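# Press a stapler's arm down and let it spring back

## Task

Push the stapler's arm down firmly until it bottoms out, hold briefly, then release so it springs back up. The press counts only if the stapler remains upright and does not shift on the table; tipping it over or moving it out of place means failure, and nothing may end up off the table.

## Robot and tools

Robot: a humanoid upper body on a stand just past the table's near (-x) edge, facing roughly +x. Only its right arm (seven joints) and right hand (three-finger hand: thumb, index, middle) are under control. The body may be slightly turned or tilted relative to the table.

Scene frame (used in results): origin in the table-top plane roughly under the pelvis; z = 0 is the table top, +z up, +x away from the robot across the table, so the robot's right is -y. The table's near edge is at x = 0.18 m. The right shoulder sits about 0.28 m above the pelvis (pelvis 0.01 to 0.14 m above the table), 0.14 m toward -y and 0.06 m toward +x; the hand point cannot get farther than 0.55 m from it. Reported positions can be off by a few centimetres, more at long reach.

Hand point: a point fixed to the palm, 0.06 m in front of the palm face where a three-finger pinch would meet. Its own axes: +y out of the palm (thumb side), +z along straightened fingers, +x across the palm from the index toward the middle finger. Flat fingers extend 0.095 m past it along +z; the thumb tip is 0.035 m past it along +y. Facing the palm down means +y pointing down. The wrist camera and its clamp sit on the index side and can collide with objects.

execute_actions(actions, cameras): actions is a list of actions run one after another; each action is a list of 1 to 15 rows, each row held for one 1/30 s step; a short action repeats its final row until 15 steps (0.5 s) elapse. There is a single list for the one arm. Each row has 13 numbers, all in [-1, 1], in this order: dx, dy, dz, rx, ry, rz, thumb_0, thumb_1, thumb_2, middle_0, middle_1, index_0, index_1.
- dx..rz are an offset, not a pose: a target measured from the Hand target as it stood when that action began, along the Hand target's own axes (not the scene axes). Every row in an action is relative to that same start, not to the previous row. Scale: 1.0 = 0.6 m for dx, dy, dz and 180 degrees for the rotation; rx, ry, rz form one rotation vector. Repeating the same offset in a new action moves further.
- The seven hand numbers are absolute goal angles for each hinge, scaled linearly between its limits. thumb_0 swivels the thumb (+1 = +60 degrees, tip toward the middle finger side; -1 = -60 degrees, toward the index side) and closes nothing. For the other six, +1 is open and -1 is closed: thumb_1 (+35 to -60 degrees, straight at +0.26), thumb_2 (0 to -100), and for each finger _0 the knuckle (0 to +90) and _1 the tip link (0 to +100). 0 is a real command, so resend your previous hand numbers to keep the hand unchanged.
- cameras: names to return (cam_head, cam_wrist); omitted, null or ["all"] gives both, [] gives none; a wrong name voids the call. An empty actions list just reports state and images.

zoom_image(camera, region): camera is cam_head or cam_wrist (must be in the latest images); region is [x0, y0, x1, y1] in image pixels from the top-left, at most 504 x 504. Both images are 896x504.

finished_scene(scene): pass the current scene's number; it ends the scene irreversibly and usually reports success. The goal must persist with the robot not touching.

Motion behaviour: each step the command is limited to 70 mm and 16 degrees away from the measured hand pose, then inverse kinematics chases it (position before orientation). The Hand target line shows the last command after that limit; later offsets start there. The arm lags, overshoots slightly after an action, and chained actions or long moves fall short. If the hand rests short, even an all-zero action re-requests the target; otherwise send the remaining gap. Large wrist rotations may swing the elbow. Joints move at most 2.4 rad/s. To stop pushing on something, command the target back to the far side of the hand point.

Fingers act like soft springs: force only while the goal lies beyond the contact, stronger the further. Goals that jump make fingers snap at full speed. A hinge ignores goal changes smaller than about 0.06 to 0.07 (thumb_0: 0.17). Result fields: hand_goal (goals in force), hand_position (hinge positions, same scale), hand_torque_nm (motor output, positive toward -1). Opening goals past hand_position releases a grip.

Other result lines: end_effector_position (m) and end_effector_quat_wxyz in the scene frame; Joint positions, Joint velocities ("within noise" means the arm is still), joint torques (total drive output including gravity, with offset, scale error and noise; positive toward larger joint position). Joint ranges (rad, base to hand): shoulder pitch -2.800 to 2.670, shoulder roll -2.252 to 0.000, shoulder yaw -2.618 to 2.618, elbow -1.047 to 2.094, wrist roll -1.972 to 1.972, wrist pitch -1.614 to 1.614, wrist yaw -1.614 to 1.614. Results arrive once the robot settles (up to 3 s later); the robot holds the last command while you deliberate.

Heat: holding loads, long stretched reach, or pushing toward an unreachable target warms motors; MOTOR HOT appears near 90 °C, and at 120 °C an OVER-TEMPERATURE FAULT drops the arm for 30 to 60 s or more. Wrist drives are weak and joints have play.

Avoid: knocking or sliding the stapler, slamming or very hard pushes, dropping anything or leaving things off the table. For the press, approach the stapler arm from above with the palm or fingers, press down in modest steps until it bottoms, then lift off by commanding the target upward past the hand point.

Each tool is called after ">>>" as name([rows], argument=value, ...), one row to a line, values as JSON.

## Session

>>> execute_actions(actions=[])

Scene clock: 0.00 s.
end_effector_position=(+0.2219, -0.4106, +0.2450) hand_goal=(+0.000, +0.263, +1.000, +1.000, +1.000, +1.000, +1.000) hand_position=(+0.000, +0.263, +1.000, +1.000, +1.000, +1.000, +1.000) hand_torque_nm=(+0.00, +0.00, +0.00, +0.00, +0.00, +0.00, +0.00) end_effector_quat_wxyz=(-0.116, -0.242, -0.362, +0.893)
Joint positions: [-0.527 -0.152 -0.493 -0.202 -1.344 1.209 -0.812]
Joint velocities: within noise
Joint torques (N m): no reading
Hand target: +0.2219, -0.4106, +0.2450; -0.116, -0.242, -0.362, +0.893

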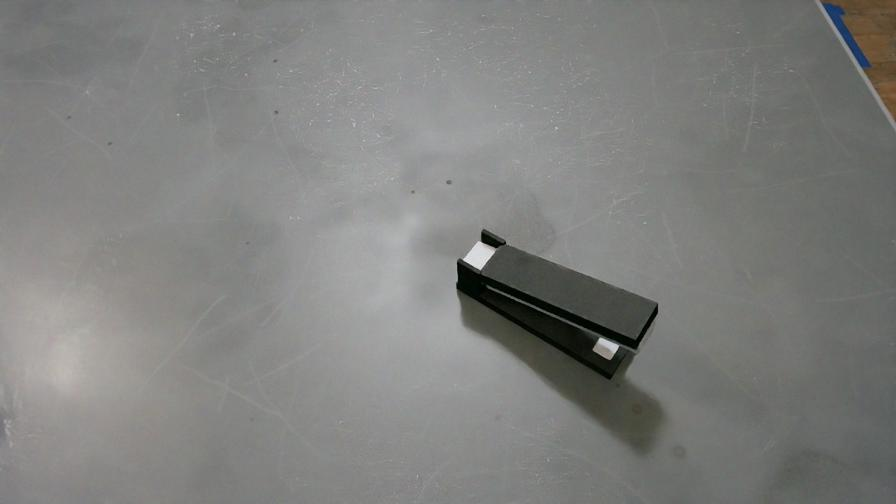

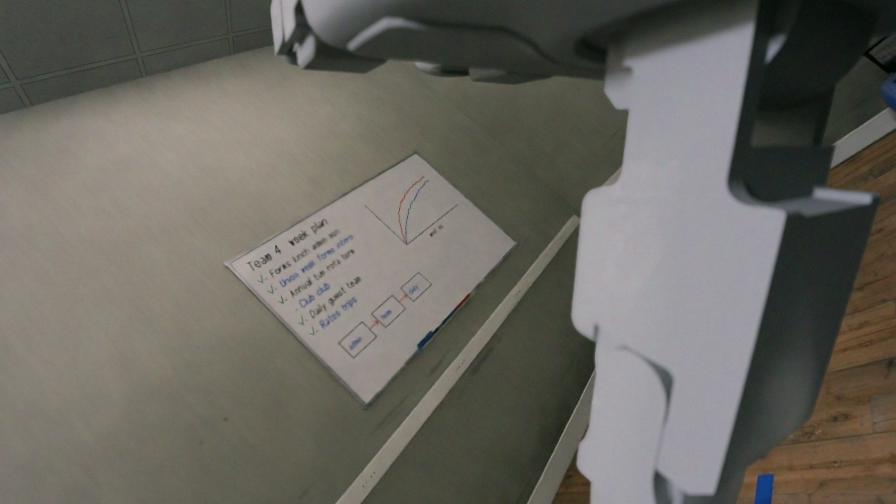

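>>> execute_actions([
  [[-0.03,-0.015,0,-0.01,-0.02,-0.004,0,0.4,0.8,0.8,0.8,0.8,0.8],[-0.06,-0.03,0,-0.02,-0.04,-0.008,0,0.6,0.4,0.4,0.4,0.4,0.4],[-0.09,-0.045,0,-0.03,-0.06,-0.012,0,0.8,0,0,0,0,0],[-0.12,-0.06,-0.005,-0.04,-0.08,-0.016,0,1,-0.2,-0.3,-0.3,-0.3,-0.3],[-0.148,-0.078,-0.009,-0.05,-0.1,-0.02,0,1,-0.4,-0.5,-0.5,-0.5,-0.5]],
  [[0,0,0,-0.02,-0.045,-0.009,0,1,-0.6,-0.7,-0.7,-0.7,-0.7],[0,0,0,-0.045,-0.1,-0.019,0,1,-0.8,-0.9,-0.9,-0.9,-0.9],[0,0,0,-0.078,-0.175,-0.033,0,1,-1,-1,-1,-1,-1]],
], cameras=[])

Scene clock: 11.10 s.
end_effector_position=(+0.2814, -0.3693, +0.3138) hand_goal=(+0.000, +1.000, -1.000, -1.000, -1.000, -1.000, -1.000) hand_position=(+0.000, +0.945, -0.937, -0.943, -0.938, -0.943, -0.938) hand_torque_nm=(+0.00, -0.07, +0.09, +0.07, +0.09, +0.07, +0.09) end_effector_quat_wxyz=(-0.228, +0.200, -0.459, +0.835)
Joint positions: [-0.297 -0.738 -0.276 -0.597 -1.849 0.762 0.74]
Joint velocities: within noise
Joint torques (N m): [-1.87 -5.63 -1.53 -2.92 -0.01 -0.07 -0.65]
Hand target: +0.2819, -0.3707, +0.3151; -0.231, +0.207, -0.464, +0.830
Off the commanded pose: 0.002 m, 1 deg.
No camera images: "cameras" was empty.

>>> execute_actions([
  [[0,0,0,-0.04,-0.09,-0.017,0,1,-1,-1,-1,-1,-1],[0,0,0,-0.085,-0.19,-0.038,0,1,-1,-1,-1,-1,-1]],
  [[0,0,0,-0.04,-0.09,-0.017,0,1,-1,-1,-1,-1,-1],[0,0,0,-0.085,-0.19,-0.038,0,1,-1,-1,-1,-1,-1]],
  [[0,0,0,-0.04,-0.09,-0.017,0,1,-1,-1,-1,-1,-1],[0,0,0,-0.085,-0.19,-0.038,0,1,-1,-1,-1,-1,-1]],
], cameras=[])

Scene clock: 15.60 s.
end_effector_position=(+0.2821, -0.3689, +0.3172) hand_goal=(+0.000, +1.000, -1.000, -1.000, -1.000, -1.000, -1.000) hand_position=(+0.000, +0.945, -0.941, -0.943, -0.939, -0.943, -0.939) hand_torque_nm=(+0.00, -0.07, +0.08, +0.07, +0.08, +0.07, +0.08) end_effector_quat_wxyz=(-0.251, +0.854, -0.338, +0.307)
Joint positions: [0.182 -2.051 -0.455 0.714 0.081 -1.2 0.66]
Joint velocities: within noise
Joint torques (N m): [-1.66 -6.18 -1.32 2.37 0.92 0.2 -0.63]
Hand target: +0.2819, -0.3707, +0.3151; -0.277, +0.877, -0.334, +0.206
Off the commanded pose: 0.003 m, 16 deg; orientation clipped.
No camera images: "cameras" was empty.

>>> execute_actions([
  [[-0.01,-0.01,0.02,-0.001,-0.004,0,0,1,-1,-1,-1,-1,-1],[-0.025,-0.025,0.045,-0.002,-0.01,0,0,1,-1,-1,-1,-1,-1],[-0.04,-0.04,0.075,-0.004,-0.015,0,0,1,-1,-1,-1,-1,-1],[-0.06,-0.06,0.11,-0.006,-0.022,0,0,1,-1,-1,-1,-1,-1],[-0.08,-0.08,0.145,-0.006,-0.022,0,0,1,-1,-1,-1,-1,-1],[-0.1,-0.1,0.185,-0.006,-0.022,0,0,1,-1,-1,-1,-1,-1]],
  [[-0.02,-0.02,0.04,0,0,0,0,1,-1,-1,-1,-1,-1],[-0.04,-0.04,0.075,0,0,0,0,1,-1,-1,-1,-1,-1],[-0.06,-0.06,0.11,0,0,0,0,1,-1,-1,-1,-1,-1],[-0.08,-0.08,0.145,0,0,0,0,1,-1,-1,-1,-1,-1],[-0.1,-0.1,0.185,0,0,0,0,1,-1,-1,-1,-1,-1]],
])

Scene clock: 21.63 s.
end_effector_position=(+0.3528, -0.1445, +0.2155) hand_goal=(+0.000, +1.000, -1.000, -1.000, -1.000, -1.000, -1.000) hand_position=(+0.000, +0.945, -0.941, -0.943, -0.939, -0.943, -0.939) hand_torque_nm=(+0.00, -0.07, +0.08, +0.07, +0.08, +0.07, +0.08) end_effector_quat_wxyz=(-0.516, +0.757, -0.264, +0.301)
Joint positions: [1.151 -2.218 -1.196 -0.28 0.006 -0.059 -0.112]
Joint velocities: within noise
Joint torques (N m): [-2.94 0.58 -2.94 0.57 0.03 0.43 -1]
Hand target: +0.3686, -0.1316, +0.1996; -0.415, +0.827, -0.293, +0.241
Off the commanded pose: 0.026 m, 35 deg; orientation clipped.
joint sent to its limit — joint 2 (shoulder roll), lower limit. The joint targets are off in position and orientation.

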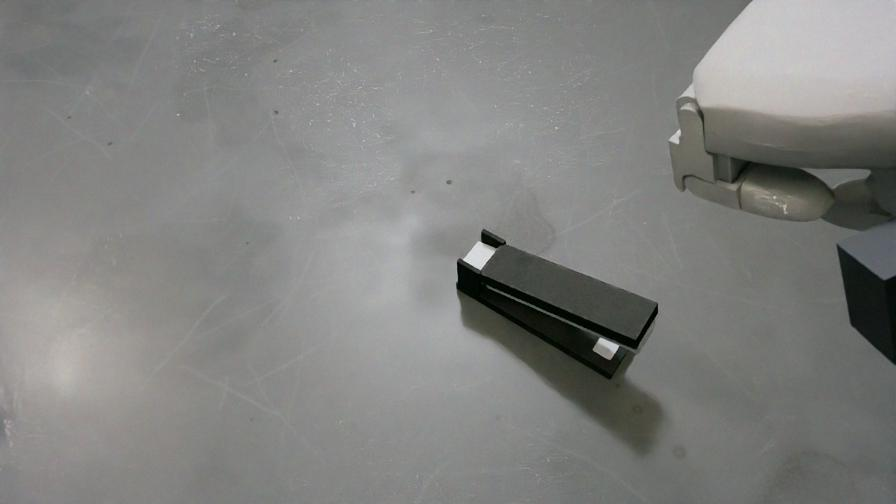

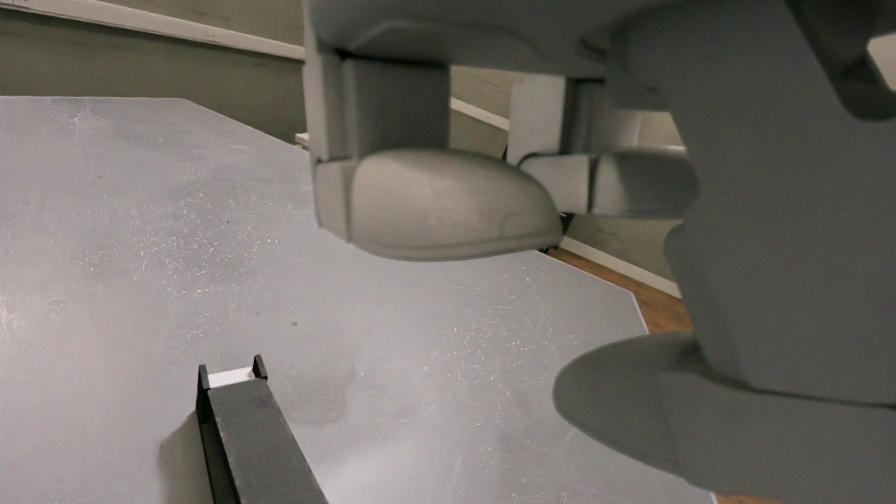

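>>> execute_actions([
  [[0.03,-0.01,-0.03,0.04,0,0,0,1,-1,-1,-1,-1,-1],[0.06,-0.02,-0.06,0.08,0,0,0,1,-1,-1,-1,-1,-1],[0.09,-0.03,-0.1,0.12,0,0,0,1,-1,-1,-1,-1,-1],[0.12,-0.04,-0.13,0.16,0,0,0,1,-1,-1,-1,-1,-1],[0.162,-0.056,-0.176,0.2,0,0,0,1,-1,-1,-1,-1,-1]],
  [[0,0,0,0.06,0,0,0,1,-1,-1,-1,-1,-1]],
])

Scene clock: 28.03 s.
end_effector_position=(+0.3806, -0.2375, +0.3078) hand_goal=(+0.000, +1.000, -1.000, -1.000, -1.000, -1.000, -1.000) hand_position=(+0.000, +0.945, -0.941, -0.943, -0.939, -0.943, -0.939) hand_torque_nm=(+0.00, -0.07, +0.08, +0.07, +0.08, +0.07, +0.08) end_effector_quat_wxyz=(+0.714, -0.586, +0.167, -0.344)
Joint positions: [1.27 -2.21 -1.223 0.778 -0.148 -1.144 -0.877]
Joint velocities: within noise
Joint torques (N m): [-2.79 0.68 -1.42 2.43 0.6 -0.02 -1.15]
Hand target: +0.3796, -0.2395, +0.2995; +0.709, -0.594, +0.173, -0.338
Off the commanded pose: 0.009 m, 2 deg.

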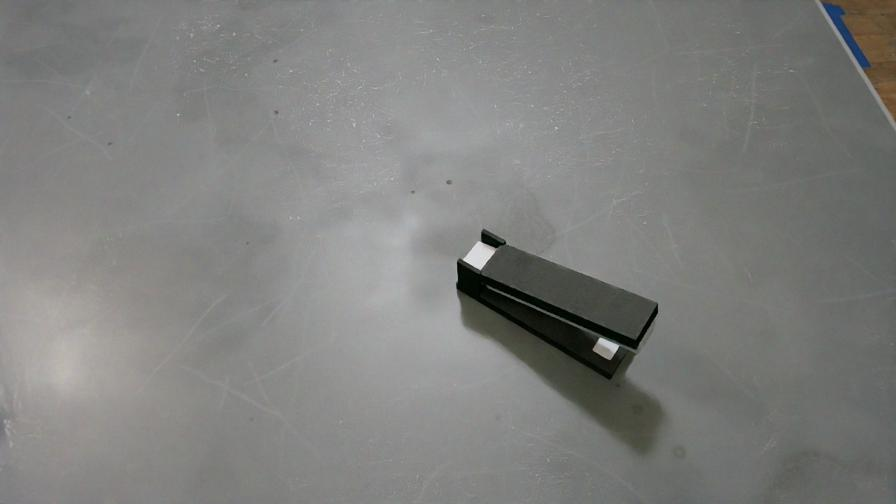

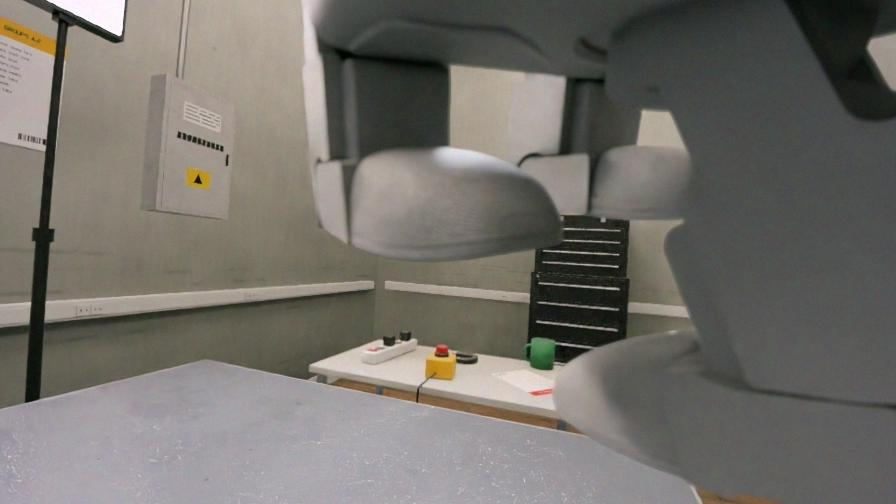

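>>> execute_actions([
  [[-0.03,-0.007,-0.015,0,0,0,0,1,-1,-1,-1,-1,-1],[-0.06,-0.014,-0.03,0,0,0,0,1,-1,-1,-1,-1,-1],[-0.09,-0.021,-0.045,0,0,0,0,1,-1,-1,-1,-1,-1],[-0.12,-0.028,-0.06,0,0,0,0,1,-1,-1,-1,-1,-1]],
  [[-0.03,-0.007,-0.015,0,0,0,0,1,-1,-1,-1,-1,-1],[-0.06,-0.014,-0.03,0,0,0,0,1,-1,-1,-1,-1,-1],[-0.09,-0.021,-0.045,0,0,0,0,1,-1,-1,-1,-1,-1],[-0.14,-0.034,-0.06,0,0,0,0,1,-1,-1,-1,-1,-1]],
], cameras=[])

Scene clock: 31.43 s.
end_effector_position=(+0.2119, -0.1875, +0.2938) hand_goal=(+0.000, +1.000, -1.000, -1.000, -1.000, -1.000, -1.000) hand_position=(+0.000, +0.945, -0.941, -0.943, -0.939, -0.943, -0.939) hand_torque_nm=(+0.00, -0.07, +0.08, +0.07, +0.08, +0.07, +0.08) end_effector_quat_wxyz=(+0.713, -0.591, +0.176, -0.335)
Joint positions: [1.263 -1.169 -1.306 -0.609 -0.246 -0.793 -0.612]
Joint velocities: within noise
Joint torques (N m): [0.9 -0.09 -2.23 -0.01 0.68 0.36 -0.69]
Hand target: +0.2118, -0.1874, +0.2940; +0.709, -0.594, +0.173, -0.338
Off the commanded pose: 0.000 m, 1 deg.
No camera images: "cameras" was empty.

>>> execute_actions([
  [[0.05,-0.003,-0.04,0,0,0,0,1,-1,-1,-1,-1,-1],[0.1,-0.006,-0.08,0,0,0,0,1,-1,-1,-1,-1,-1],[0.13,0.01,-0.13,0,0,0,0,1,-1,-1,-1,-1,-1],[0.17,0.02,-0.18,0,0,0,0,1,-1,-1,-1,-1,-1],[0.2,0.04,-0.22,0,0,0,0,1,-1,-1,-1,-1,-1]],
], cameras=[])

Scene clock: 33.80 s.
end_effector_position=(+0.2154, -0.3600, +0.2649) hand_goal=(+0.000, +1.000, -1.000, -1.000, -1.000, -1.000, -1.000) hand_position=(+0.000, +0.945, -0.941, -0.943, -0.939, -0.943, -0.939) hand_torque_nm=(+0.00, -0.07, +0.08, +0.07, +0.08, +0.07, +0.08) end_effector_quat_wxyz=(+0.623, -0.603, +0.262, -0.424)
Joint positions: [1.026 -1.394 -1.103 0.472 -0.751 -1.3 -1.029]
Joint velocities: within noise
Joint torques (N m): [0.35 -2.51 -1.56 1.32 0.58 0 -1.14]
Hand target: +0.2185, -0.3638, +0.2587; +0.703, -0.595, +0.180, -0.345 (not the last commanded pose)
Off the commanded pose: 0.008 m, 17 deg.
No camera images: "cameras" was empty.

>>> execute_actions([
  [[0.01,-0.01,0,0.025,0.08,-0.03,0,1,-1,-1,-1,-1,-1],[0.03,-0.02,0,0.06,0.18,-0.07,0,1,-1,-1,-1,-1,-1]],
  [[0,0,0,0.025,0.08,-0.03,0,1,-1,-1,-1,-1,-1],[0,0,0,0.06,0.18,-0.07,0,1,-1,-1,-1,-1,-1]],
], cameras=[])

Scene clock: 45.73 s.
end_effector_position=(+0.2258, -0.3782, +0.2779) hand_goal=(+0.000, +1.000, -1.000, -1.000, -1.000, -1.000, -1.000) hand_position=(+0.000, +0.945, -0.941, -0.945, -0.939, -0.944, -0.939) hand_torque_nm=(+0.00, -0.07, +0.08, +0.07, +0.08, +0.07, +0.08) end_effector_quat_wxyz=(-0.527, +0.215, -0.325, +0.755)
Joint positions: [0.735 -0.756 -0.708 -0.52 -0.437 0.098 -0.863]
Joint velocities: within noise
Joint torques (N m): [1.08 -2.42 -1.66 -2.43 -0.1 0.09 -0.55]
Hand target: +0.2278, -0.3770, +0.2731; -0.505, +0.210, -0.333, +0.768
Off the commanded pose: 0.005 m, 3 deg.
No camera images: "cameras" was empty.

>>> execute_actions([
  [[-0.03,0.025,0.026,0,0,0,0,1,-1,-1,-1,-1,-1],[-0.06,0.05,0.052,0,0,0,0,1,-1,-1,-1,-1,-1],[-0.1,0.08,0.08,0,0,0,0,1,-1,-1,-1,-1,-1],[-0.13,0.105,0.11,0,0,0,0,1,-1,-1,-1,-1,-1],[-0.16,0.13,0.135,0,0,0,0,1,-1,-1,-1,-1,-1],[-0.19,0.158,0.162,0,0,0,0,1,-1,-1,-1,-1,-1]],
], cameras=[])

Scene clock: 48.93 s.
end_effector_position=(+0.3737, -0.3209, +0.2796) hand_goal=(+0.000, +1.000, -1.000, -1.000, -1.000, -1.000, -1.000) hand_position=(+0.000, +0.947, -0.941, -0.948, -0.939, -0.947, -0.939) hand_torque_nm=(+0.00, -0.07, +0.08, +0.07, +0.08, +0.07, +0.08) end_effector_quat_wxyz=(-0.547, +0.243, -0.329, +0.731)
Joint positions: [-0.16 -1.05 -0.025 -0.36 -0.587 0.613 -0.601]
Joint velocities: within noise
Joint torques (N m): [-3.18 -6.08 -1.73 -1.11 -0.56 0.1 -0.6]
Hand target: +0.3979, -0.3273, +0.2730; -0.505, +0.210, -0.333, +0.768
Off the commanded pose: 0.026 m, 7 deg.
No camera images: "cameras" was empty.

>>> execute_actions([
  [[-0.03,-0.005,-0.02,-0.03,-0.03,-0.005,0,1,-1,-1,-1,-1,-1],[-0.06,-0.01,-0.04,-0.07,-0.07,-0.012,0,1,-1,-1,-1,-1,-1],[-0.1,-0.018,-0.069,-0.142,-0.139,-0.024,0,1,-1,-1,-1,-1,-1]],
  [[0,0,0,-0.06,-0.06,-0.01,0,1,-1,-1,-1,-1,-1],[0,0,0,-0.142,-0.139,-0.024,0,1,-1,-1,-1,-1,-1]],
], cameras=[])

Scene clock: 52.73 s.
end_effector_position=(+0.3856, -0.2608, +0.2546) hand_goal=(+0.000, +1.000, -1.000, -1.000, -1.000, -1.000, -1.000) hand_position=(+0.000, +0.947, -0.941, -0.948, -0.939, -0.947, -0.939) hand_torque_nm=(+0.00, -0.07, +0.08, +0.07, +0.08, +0.07, +0.08) end_effector_quat_wxyz=(-0.399, +0.712, -0.365, +0.448)
Joint positions: [-0.807 -1.453 0.349 -0.11 -0.397 -0.067 0.476]
Joint velocities: within noise
Joint torques (N m): [-5.33 -3.95 -2.07 0.55 0.29 0.23 -0.59]
Hand target: +0.3879, -0.2570, +0.2531; -0.402, +0.718, -0.369, +0.432
Off the commanded pose: 0.005 m, 2 deg.
No camera images: "cameras" was empty.

>>> execute_actions([
  [[-0.04,0.003,0.008,-0.025,-0.025,-0.004,0,1,-1,-1,-1,-1,-1],[-0.08,0.006,0.015,-0.05,-0.05,-0.009,0,1,-1,-1,-1,-1,-1],[-0.12,0.008,0.023,-0.08,-0.08,-0.013,0,1,-1,-1,-1,-1,-1],[-0.16,0.01,0.03,-0.1,-0.1,-0.018,0,1,-1,-1,-1,-1,-1],[-0.2,0.013,0.038,-0.13,-0.13,-0.022,0,1,-1,-1,-1,-1,-1],[-0.238,0.015,0.046,-0.151,-0.15,-0.026,0,1,-1,-1,-1,-1,-1]],
  [[0,0,0,0,0,0,0,1,-1,-1,-1,-1,-1]],
])

Scene clock: 56.80 s.
end_effector_position=(+0.3580, -0.1320, +0.1850) hand_goal=(+0.000, +1.000, -1.000, -1.000, -1.000, -1.000, -1.000) hand_position=(+0.000, +0.947, -0.942, -0.948, -0.939, -0.947, -0.939) hand_torque_nm=(+0.00, -0.07, +0.08, +0.07, +0.08, +0.07, +0.08) end_effector_quat_wxyz=(-0.275, +0.886, -0.332, +0.168)
Joint positions: [-1.256 -0.861 0.743 0.068 -0.411 -0.103 1.144]
Joint velocities: within noise
Joint torques (N m): [-7.46 -2.08 -2.42 -0.26 0.22 -0.11 -0.27]
Hand target: +0.3609, -0.1282, +0.1906; -0.281, +0.886, -0.327, +0.172
Off the commanded pose: 0.007 m, 1 deg.

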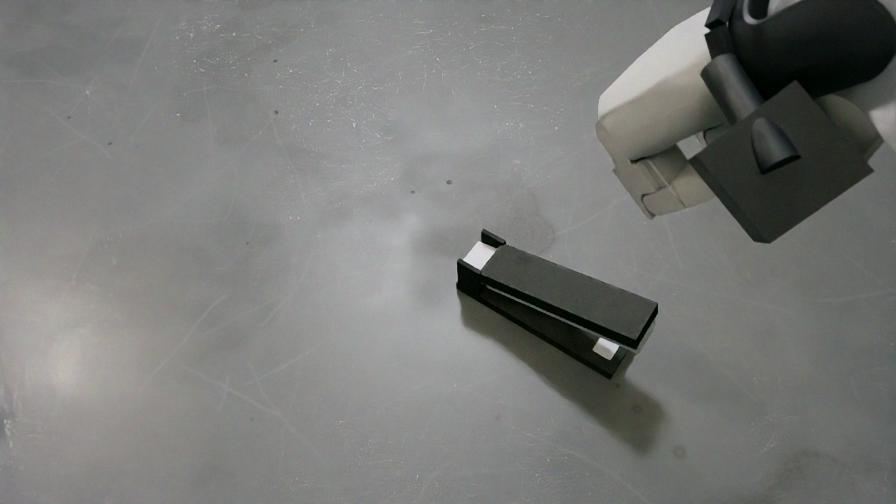

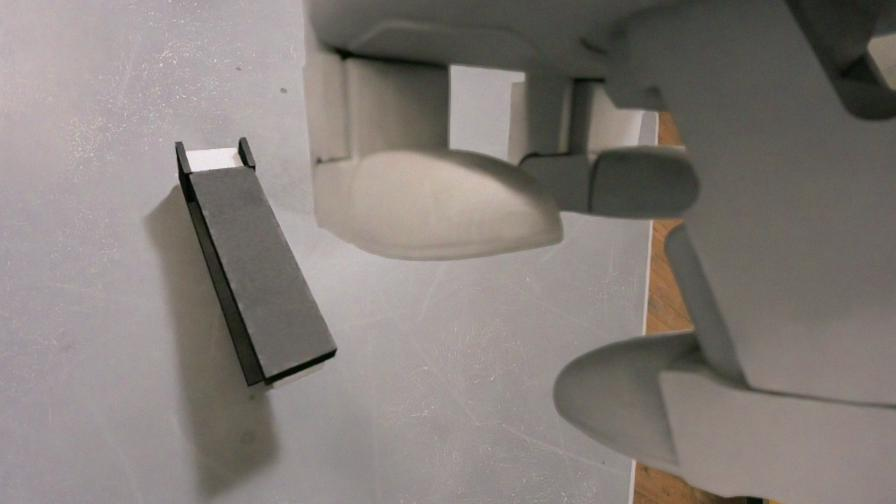

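>>> execute_actions([
  [[-0.004,0.02,0.026,0,0,0,0,1,-1,-1,-1,-1,-1],[-0.008,0.04,0.052,0,0,0,0,1,-1,-1,-1,-1,-1],[-0.012,0.06,0.078,0,0,0,0,1,-1,-1,-1,-1,-1],[-0.016,0.08,0.104,0,0,0,0,1,-1,-1,-1,-1,-1],[-0.02,0.1015,0.1307,0,0,0,0,1,-1,-1,-1,-1,-1]],
  [[0,0,0,0,0,0,0,1,-1,-1,-1,-1,-1]],
])

>>> zoom_image(camera="cam_head", region=[500, 220, 700, 420])

Scene clock: 61.13 s.
end_effector_position=(+0.3551, -0.1323, +0.0850) hand_goal=(+0.000, +1.000, -1.000, -1.000, -1.000, -1.000, -1.000) hand_position=(+0.000, +0.947, -0.942, -0.948, -0.941, -0.947, -0.941) hand_torque_nm=(+0.00, -0.07, +0.08, +0.07, +0.08, +0.07, +0.08) end_effector_quat_wxyz=(-0.275, +0.887, -0.334, +0.164)
Joint positions: [-1.06 -0.747 0.87 0.245 -0.613 -0.162 0.822]
Joint velocities: within noise
Joint torques (N m): [-7.37 -2.03 -2.18 -0.85 0.02 -0.08 -0.54]
Hand target: +0.3611, -0.1281, +0.0906; -0.281, +0.886, -0.327, +0.172
Off the commanded pose: 0.009 m, 1 deg.

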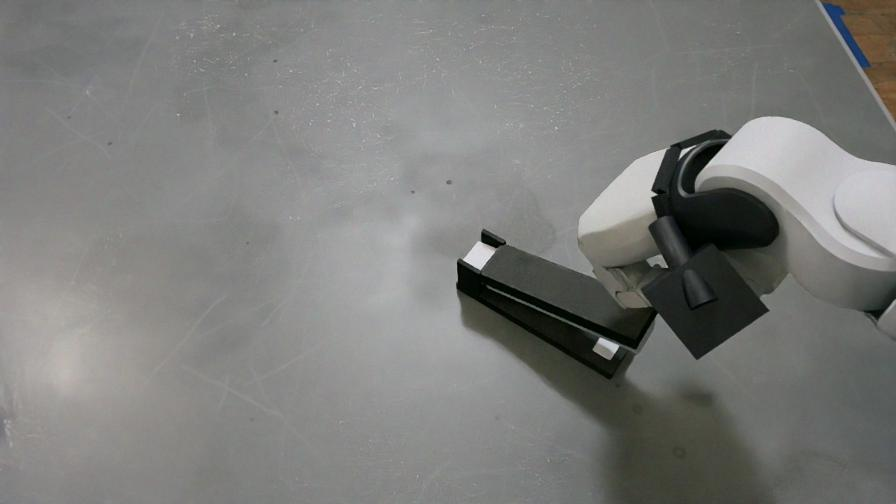

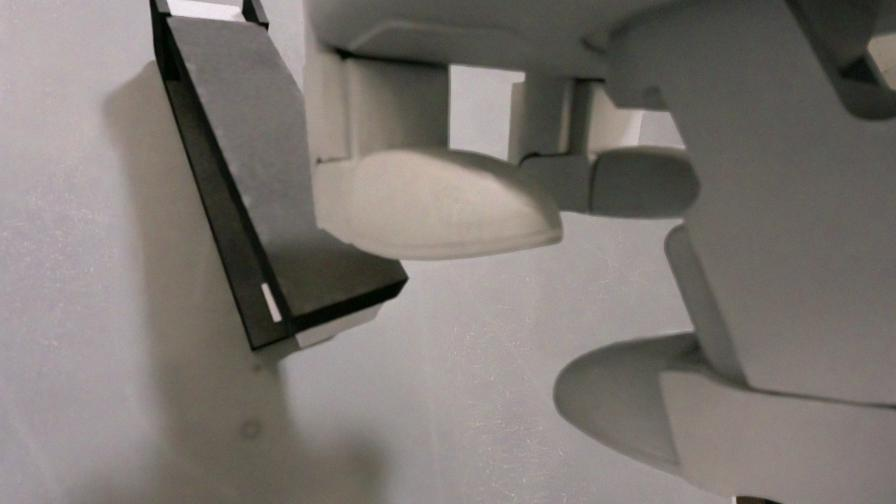

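Scaled by 2.520 from the camera's 896x504 image, which has a finer 1280x720 frame.

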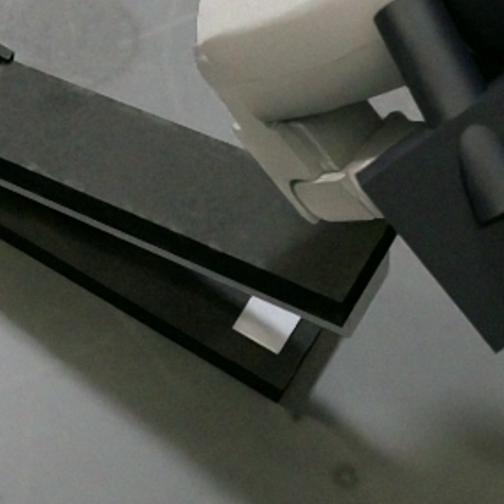

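>>> execute_actions([
  [[-0.001,0.008,0.01,0,0,0,0,1,-1,-1,-1,-1,-1],[-0.003,0.016,0.02,0,0,0,0,1,-1,-1,-1,-1,-1],[-0.0045,0.0223,0.0287,0,0,0,0,1,-1,-1,-1,-1,-1]],
  [[-0.003,0.012,0.007,0,0,0,0,1,-1,-1,-1,-1,-1],[-0.006,0.025,0.014,0,0,0,0,1,-1,-1,-1,-1,-1],[-0.0103,0.0377,0.0222,0,0,0,0,1,-1,-1,-1,-1,-1]],
])

>>> zoom_image(camera="cam_head", region=[500, 220, 700, 420])

Scene clock: 65.60 s.
end_effector_position=(+0.3619, -0.1296, +0.0564) hand_goal=(+0.000, +1.000, -1.000, -1.000, -1.000, -1.000, -1.000) hand_position=(+0.000, +0.947, -0.942, -0.948, -0.941, -0.997, -0.941) hand_torque_nm=(+0.00, -0.07, +0.08, +0.07, +0.08, +0.00, +0.08) end_effector_quat_wxyz=(-0.298, +0.878, -0.324, +0.186)
Joint positions: [-1.02 -0.701 0.913 0.342 -0.695 -0.179 0.642]
Joint velocities: within noise
Joint torques (N m): [-4.17 -1.96 -0.75 -0.05 0.02 -0.03 -0.16]
Hand target: +0.3521, -0.1330, +0.0436; -0.281, +0.886, -0.327, +0.172
Off the commanded pose: 0.016 m, 3 deg.

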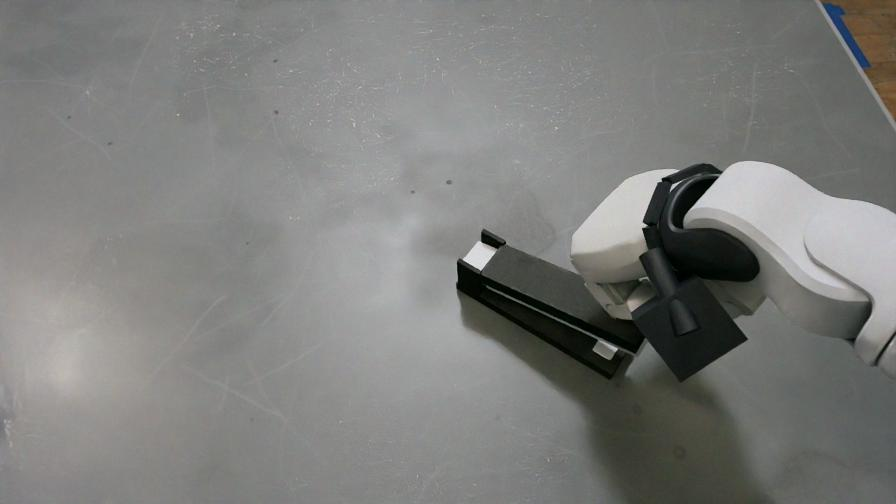

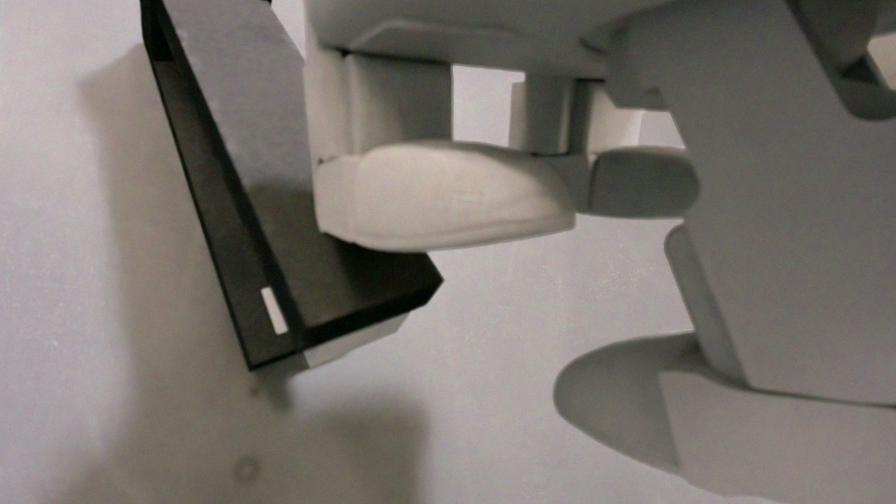

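Scaled by 2.520 from the camera's 896x504 image, which has a finer 1280x720 frame.

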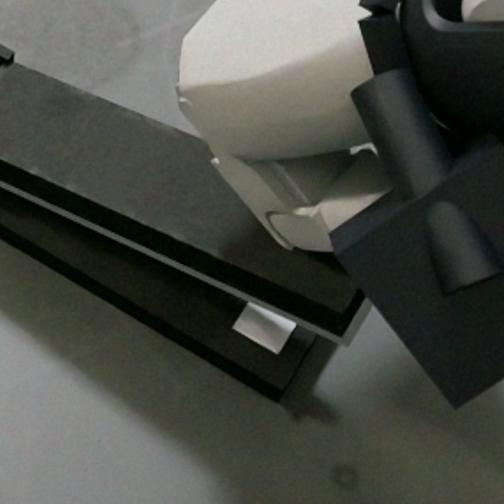

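>>> execute_actions([
  [[-0.004,0.011,0.006,0,0,0,0,1,-1,-1,-1,-1,-1],[-0.008,0.022,0.011,0,0,0,0,1,-1,-1,-1,-1,-1],[-0.011,0.034,0.017,0,0,0,0,1,-1,-1,-1,-1,-1],[-0.0147,0.0453,0.0223,0,0,0,0,1,-1,-1,-1,-1,-1]],
])

>>> zoom_image(camera="cam_head", region=[500, 220, 700, 420])

Scene clock: 67.97 s.
end_effector_position=(+0.3607, -0.1300, +0.0417) hand_goal=(+0.000, +1.000, -1.000, -1.000, -1.000, -1.000, -1.000) hand_position=(+0.000, +0.947, -0.942, -0.948, -0.941, -0.998, -0.941) hand_torque_nm=(+0.00, -0.07, +0.08, +0.07, +0.08, +0.00, +0.08) end_effector_quat_wxyz=(-0.314, +0.871, -0.320, +0.200)
Joint positions: [-0.98 -0.701 0.941 0.346 -0.731 -0.157 0.539]
Joint velocities: within noise
Joint torques (N m): [-1.94 -1.92 0.23 0.72 -0.12 -0.07 0.04]
Hand target: +0.3391, -0.1389, +0.0155; -0.281, +0.886, -0.327, +0.172
Off the commanded pose: 0.035 m, 5 deg.

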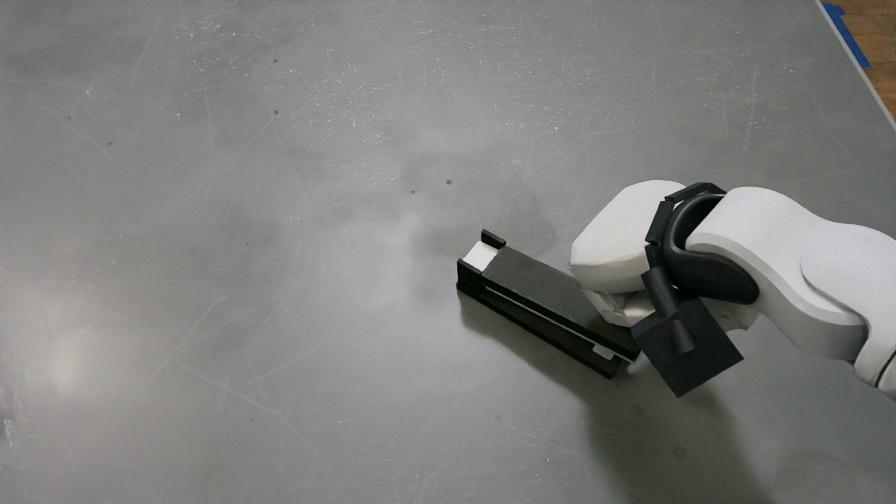

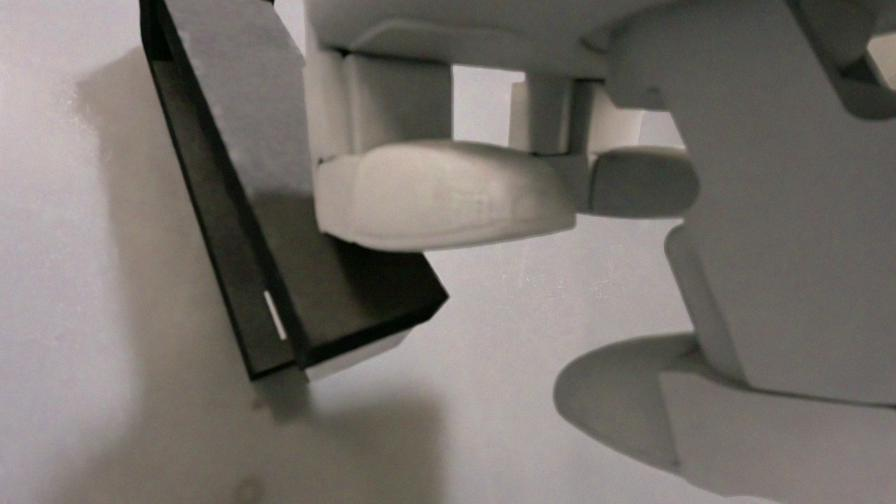

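Scaled by 2.520 from the camera's 896x504 image, which has a finer 1280x720 frame.

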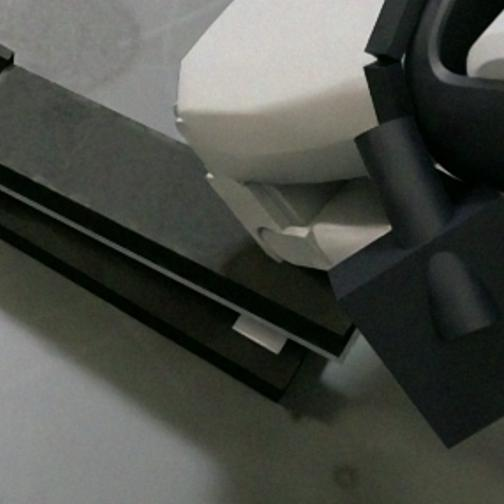

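>>> execute_actions([
  [[-0.004,0.011,0.006,0,0,0,0,1,-1,-1,-1,-1,-1],[-0.008,0.022,0.011,0,0,0,0,1,-1,-1,-1,-1,-1],[-0.011,0.034,0.017,0,0,0,0,1,-1,-1,-1,-1,-1],[-0.0147,0.0453,0.0223,0,0,0,0,1,-1,-1,-1,-1,-1]],
])

>>> zoom_image(camera="cam_head", region=[500, 220, 700, 420])

Scene clock: 70.40 s.
end_effector_position=(+0.3609, -0.1296, +0.0299) hand_goal=(+0.000, +1.000, -1.000, -1.000, -1.000, -1.000, -1.000) hand_position=(+0.000, +0.947, -0.942, -0.948, -0.941, -0.998, -0.941) hand_torque_nm=(+0.00, -0.07, +0.08, +0.07, +0.08, +0.00, +0.08) end_effector_quat_wxyz=(-0.335, +0.862, -0.312, +0.216)
Joint positions: [-0.947 -0.703 0.967 0.355 -0.761 -0.14 0.429]
Joint velocities: within noise
Joint torques (N m): [0.3 -1.36 1.36 2.6 -0.35 0.01 0.49]
Hand target: +0.3261, -0.1449, -0.0126; -0.281, +0.886, -0.327, +0.172
Off the commanded pose: 0.057 m, 9 deg.

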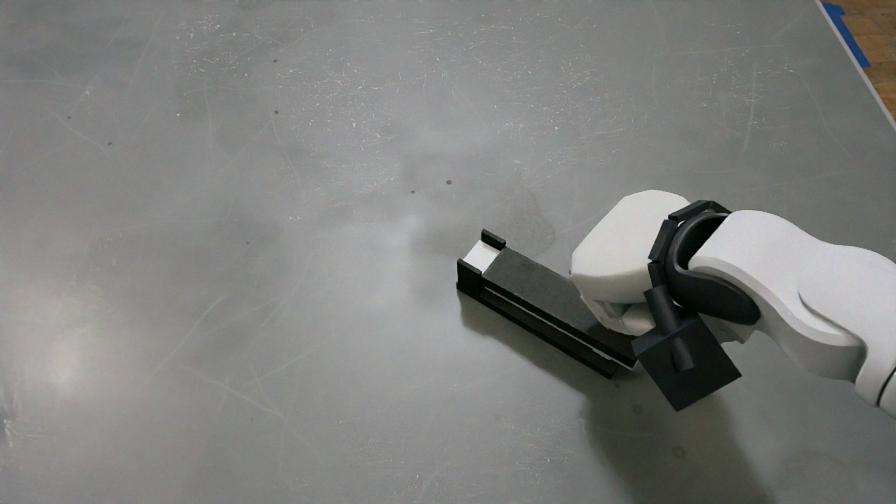

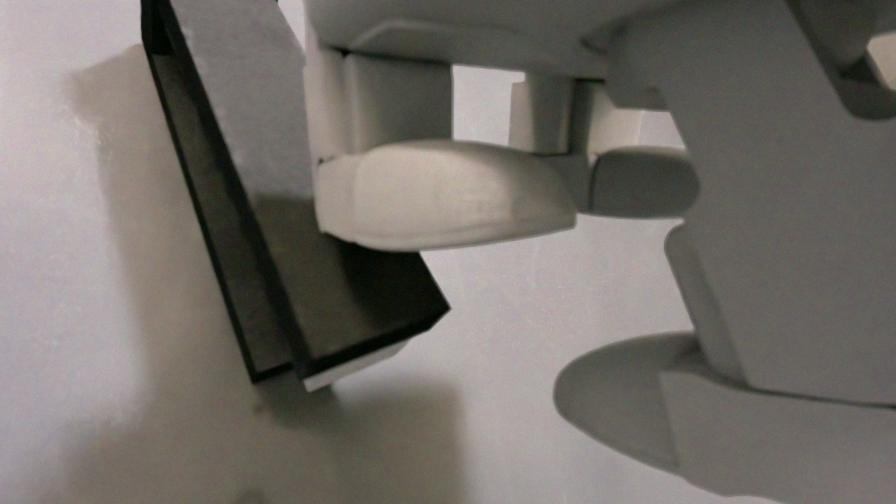

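Scaled by 2.520 from the camera's 896x504 image, which has a finer 1280x720 frame.

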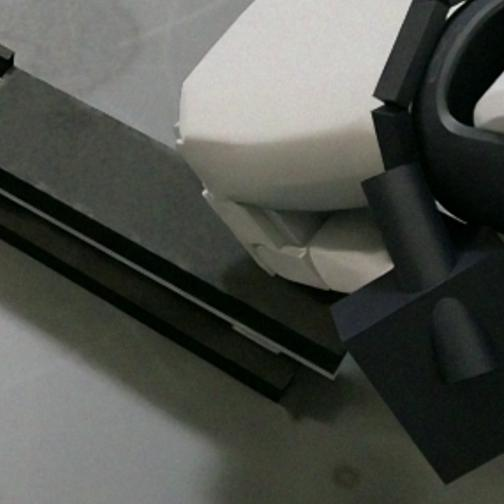

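>>> execute_actions([
  [[-0.003,0.008,0.004,0,0,0,0,1,-1,-1,-1,-1,-1],[-0.006,0.016,0.008,0,0,0,0,1,-1,-1,-1,-1,-1],[-0.008,0.022,0.012,0,0,0,0,1,-1,-1,-1,-1,-1],[-0.01,0.028,0.015,0,0,0,0,1,-1,-1,-1,-1,-1]],
])

>>> zoom_image(camera="cam_head", region=[500, 220, 700, 420])

Scene clock: 72.70 s.
end_effector_position=(+0.3594, -0.1294, +0.0220) hand_goal=(+0.000, +1.000, -1.000, -1.000, -1.000, -1.000, -1.000) hand_position=(+0.000, +0.947, -0.942, -0.948, -0.941, -1.000, -0.941) hand_torque_nm=(+0.00, -0.07, +0.08, +0.07, +0.08, +0.00, +0.08) end_effector_quat_wxyz=(-0.347, +0.857, -0.310, +0.222)
Joint positions: [-0.927 -0.704 0.987 0.364 -0.771 -0.129 0.365]
Joint velocities: within noise
Joint torques (N m): [1.37 -0.91 2.27 3.73 -0.55 0.33 0.54]
Hand target: +0.3180, -0.1479, -0.0306; -0.281, +0.886, -0.327, +0.172
Off the commanded pose: 0.069 m, 10 deg.

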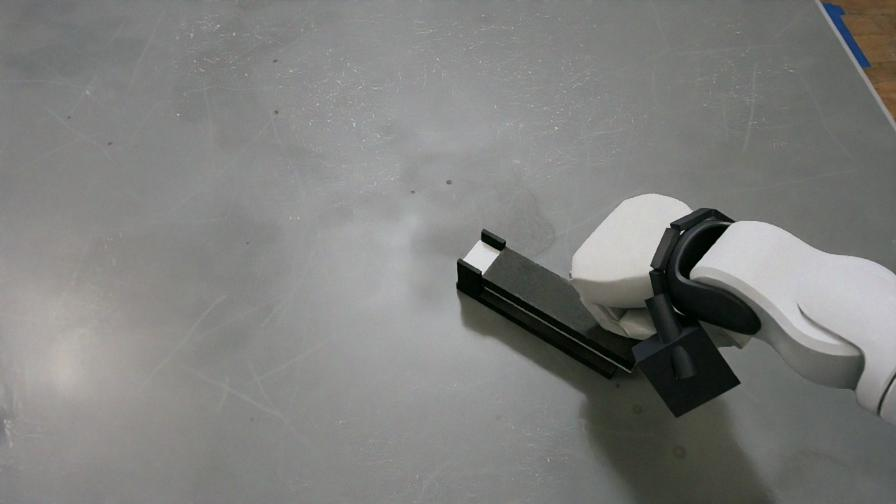

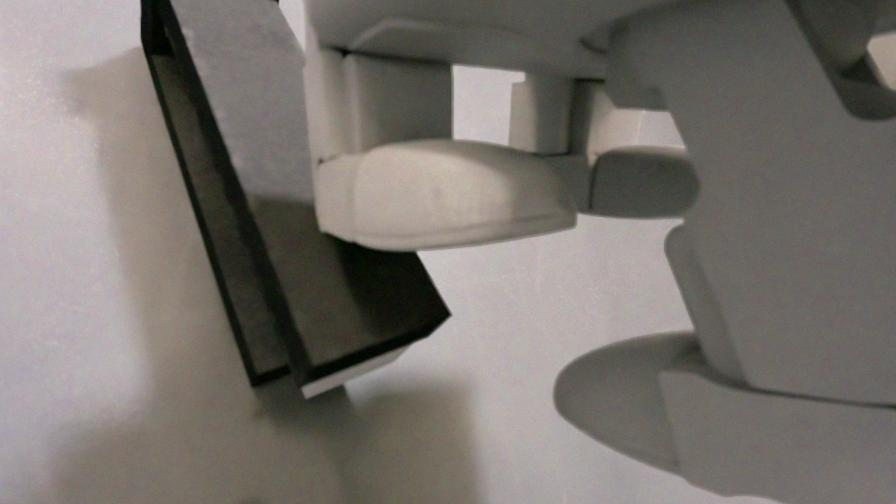

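Scaled by 2.520 from the camera's 896x504 image, which has a finer 1280x720 frame.

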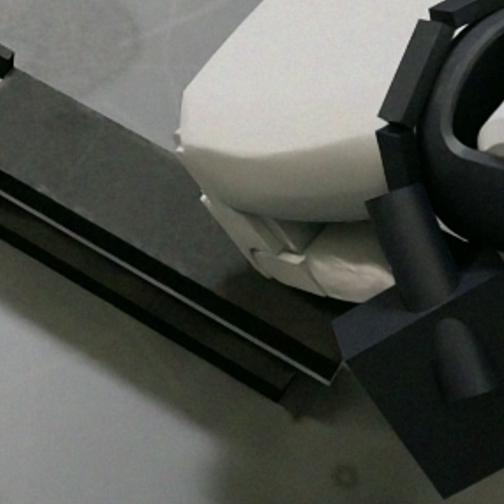

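>>> execute_actions([
  [[-0.001,0.004,0.006,-0.008,0,0,0,1,-1,-1,-1,-1,-1],[-0.002,0.009,0.012,-0.016,0,0,0,1,-1,-1,-1,-1,-1],[-0.0037,0.014,0.018,-0.023,0,0,0,1,-1,-1,-1,-1,-1],[-0.0037,0.018,0.0235,-0.03,0,0,0,1,-1,-1,-1,-1,-1]],
])

>>> zoom_image(camera="cam_head", region=[500, 220, 700, 420])

Scene clock: 76.47 s.
end_effector_position=(+0.3772, -0.1249, +0.0257) hand_goal=(+0.000, +1.000, -1.000, -1.000, -1.000, -1.000, -1.000) hand_position=(+0.000, +0.947, -0.942, -0.948, -0.941, -1.000, -0.941) hand_torque_nm=(+0.00, -0.07, +0.08, +0.07, +0.08, +0.00, +0.08) end_effector_quat_wxyz=(-0.303, +0.873, -0.318, +0.212)
Joint positions: [-1.061 -0.587 1.02 0.586 -0.754 -0.187 0.443]
Joint velocities: within noise
Joint torques (N m): [1.54 -0.25 2.08 3.38 -0.2 0.16 0.64]
Hand target: +0.3346, -0.1413, -0.0274; -0.239, +0.898, -0.335, +0.156
Off the commanded pose: 0.098 m, 10 deg; position clipped.

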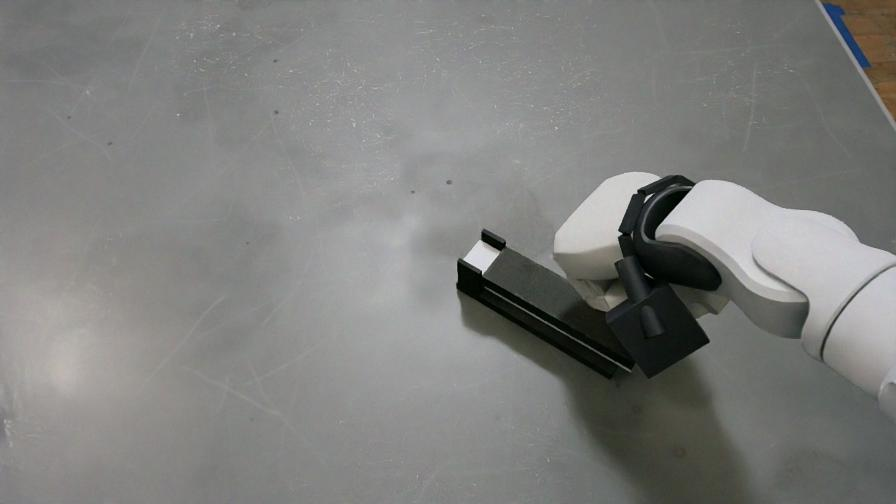

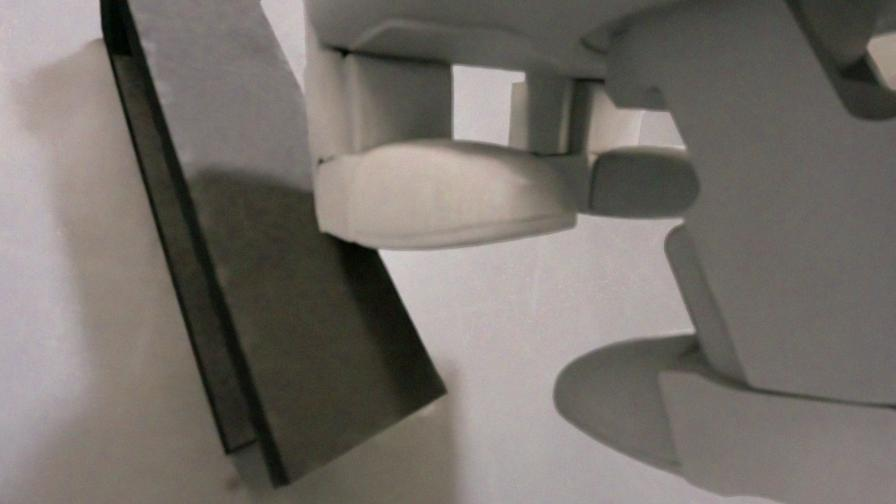

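Scaled by 2.520 from the camera's 896x504 image, which has a finer 1280x720 frame.

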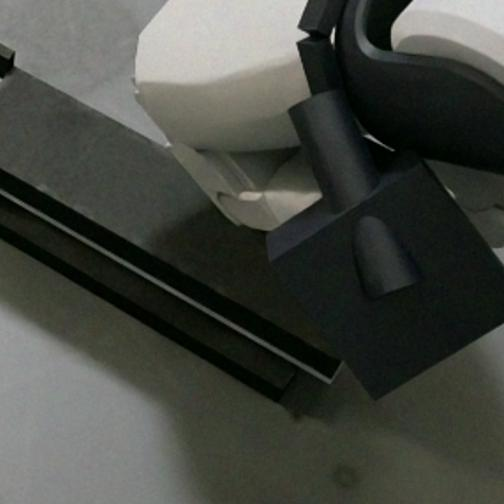

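>>> execute_actions([
  [[0.006,-0.015,-0.005,0,0,0,0,1,-1,-1,-1,-1,-1],[0.012,-0.03,-0.01,0,0,0,0,1,-1,-1,-1,-1,-1],[0.018,-0.045,-0.015,0,0,0,0,1,-1,-1,-1,-1,-1],[0.025,-0.06,-0.02,0,0,0,0,1,-1,-1,-1,-1,-1],[0.032,-0.075,-0.026,0,0,0,0,1,-1,-1,-1,-1,-1],[0.039,-0.09,-0.031,0,0,0,0,1,-1,-1,-1,-1,-1],[0.045,-0.1045,-0.0365,0,0,0,0,1,-1,-1,-1,-1,-1]],
  [[0.005,-0.02,-0.03,0,0,0,0,1,-1,-1,-1,-1,-1],[0.009,-0.04,-0.06,0,0,0,0,1,-1,-1,-1,-1,-1],[0.014,-0.06,-0.09,0,0,0,0,1,-1,-1,-1,-1,-1],[0.018,-0.08,-0.125,0,0,0,0,1,-1,-1,-1,-1,-1]],
])

>>> zoom_image(camera="cam_head", region=[450, 220, 700, 420])

Scene clock: 80.77 s.
end_effector_position=(+0.3812, -0.1203, +0.1222) hand_goal=(+0.000, +1.000, -1.000, -1.000, -1.000, -1.000, -1.000) hand_position=(+0.000, +0.947, -0.942, -0.948, -0.941, -1.000, -0.941) hand_torque_nm=(+0.00, -0.07, +0.08, +0.07, +0.08, +0.00, +0.08) end_effector_quat_wxyz=(-0.243, +0.899, -0.327, +0.159)
Joint positions: [-1.294 -0.661 0.934 0.456 -0.529 -0.229 0.936]
Joint velocities: within noise
Joint torques (N m): [-5.11 -3.46 -2.22 -1.95 0.22 0.24 -0.31]
Hand target: +0.3777, -0.1251, +0.1173; -0.239, +0.898, -0.335, +0.156
Off the commanded pose: 0.008 m, 1 deg.

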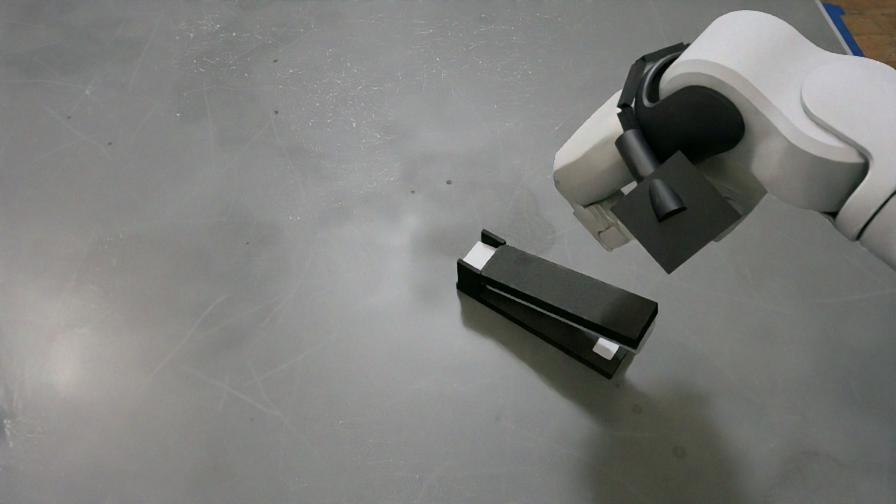

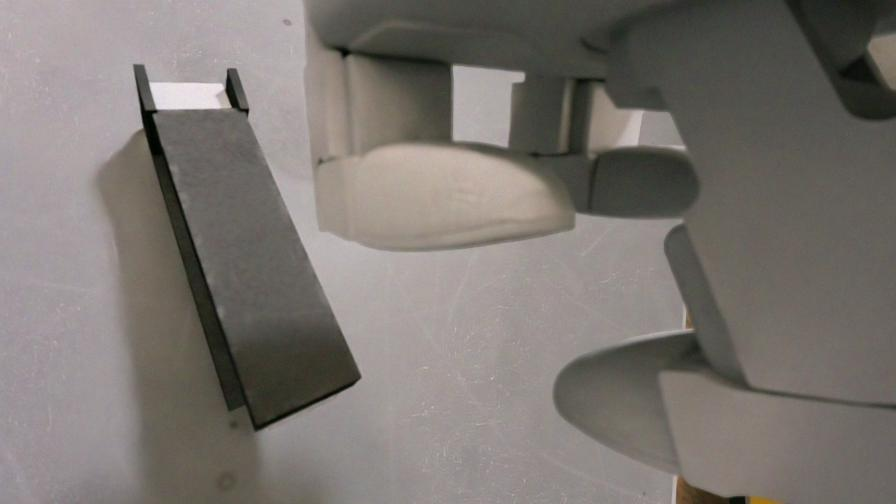

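Scaled by 2.016 from the camera's 896x504 image, which has a finer 1280x720 frame.

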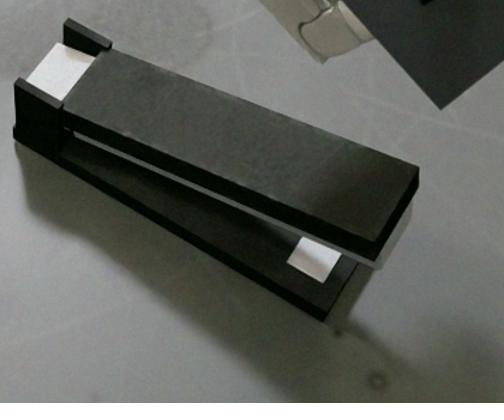

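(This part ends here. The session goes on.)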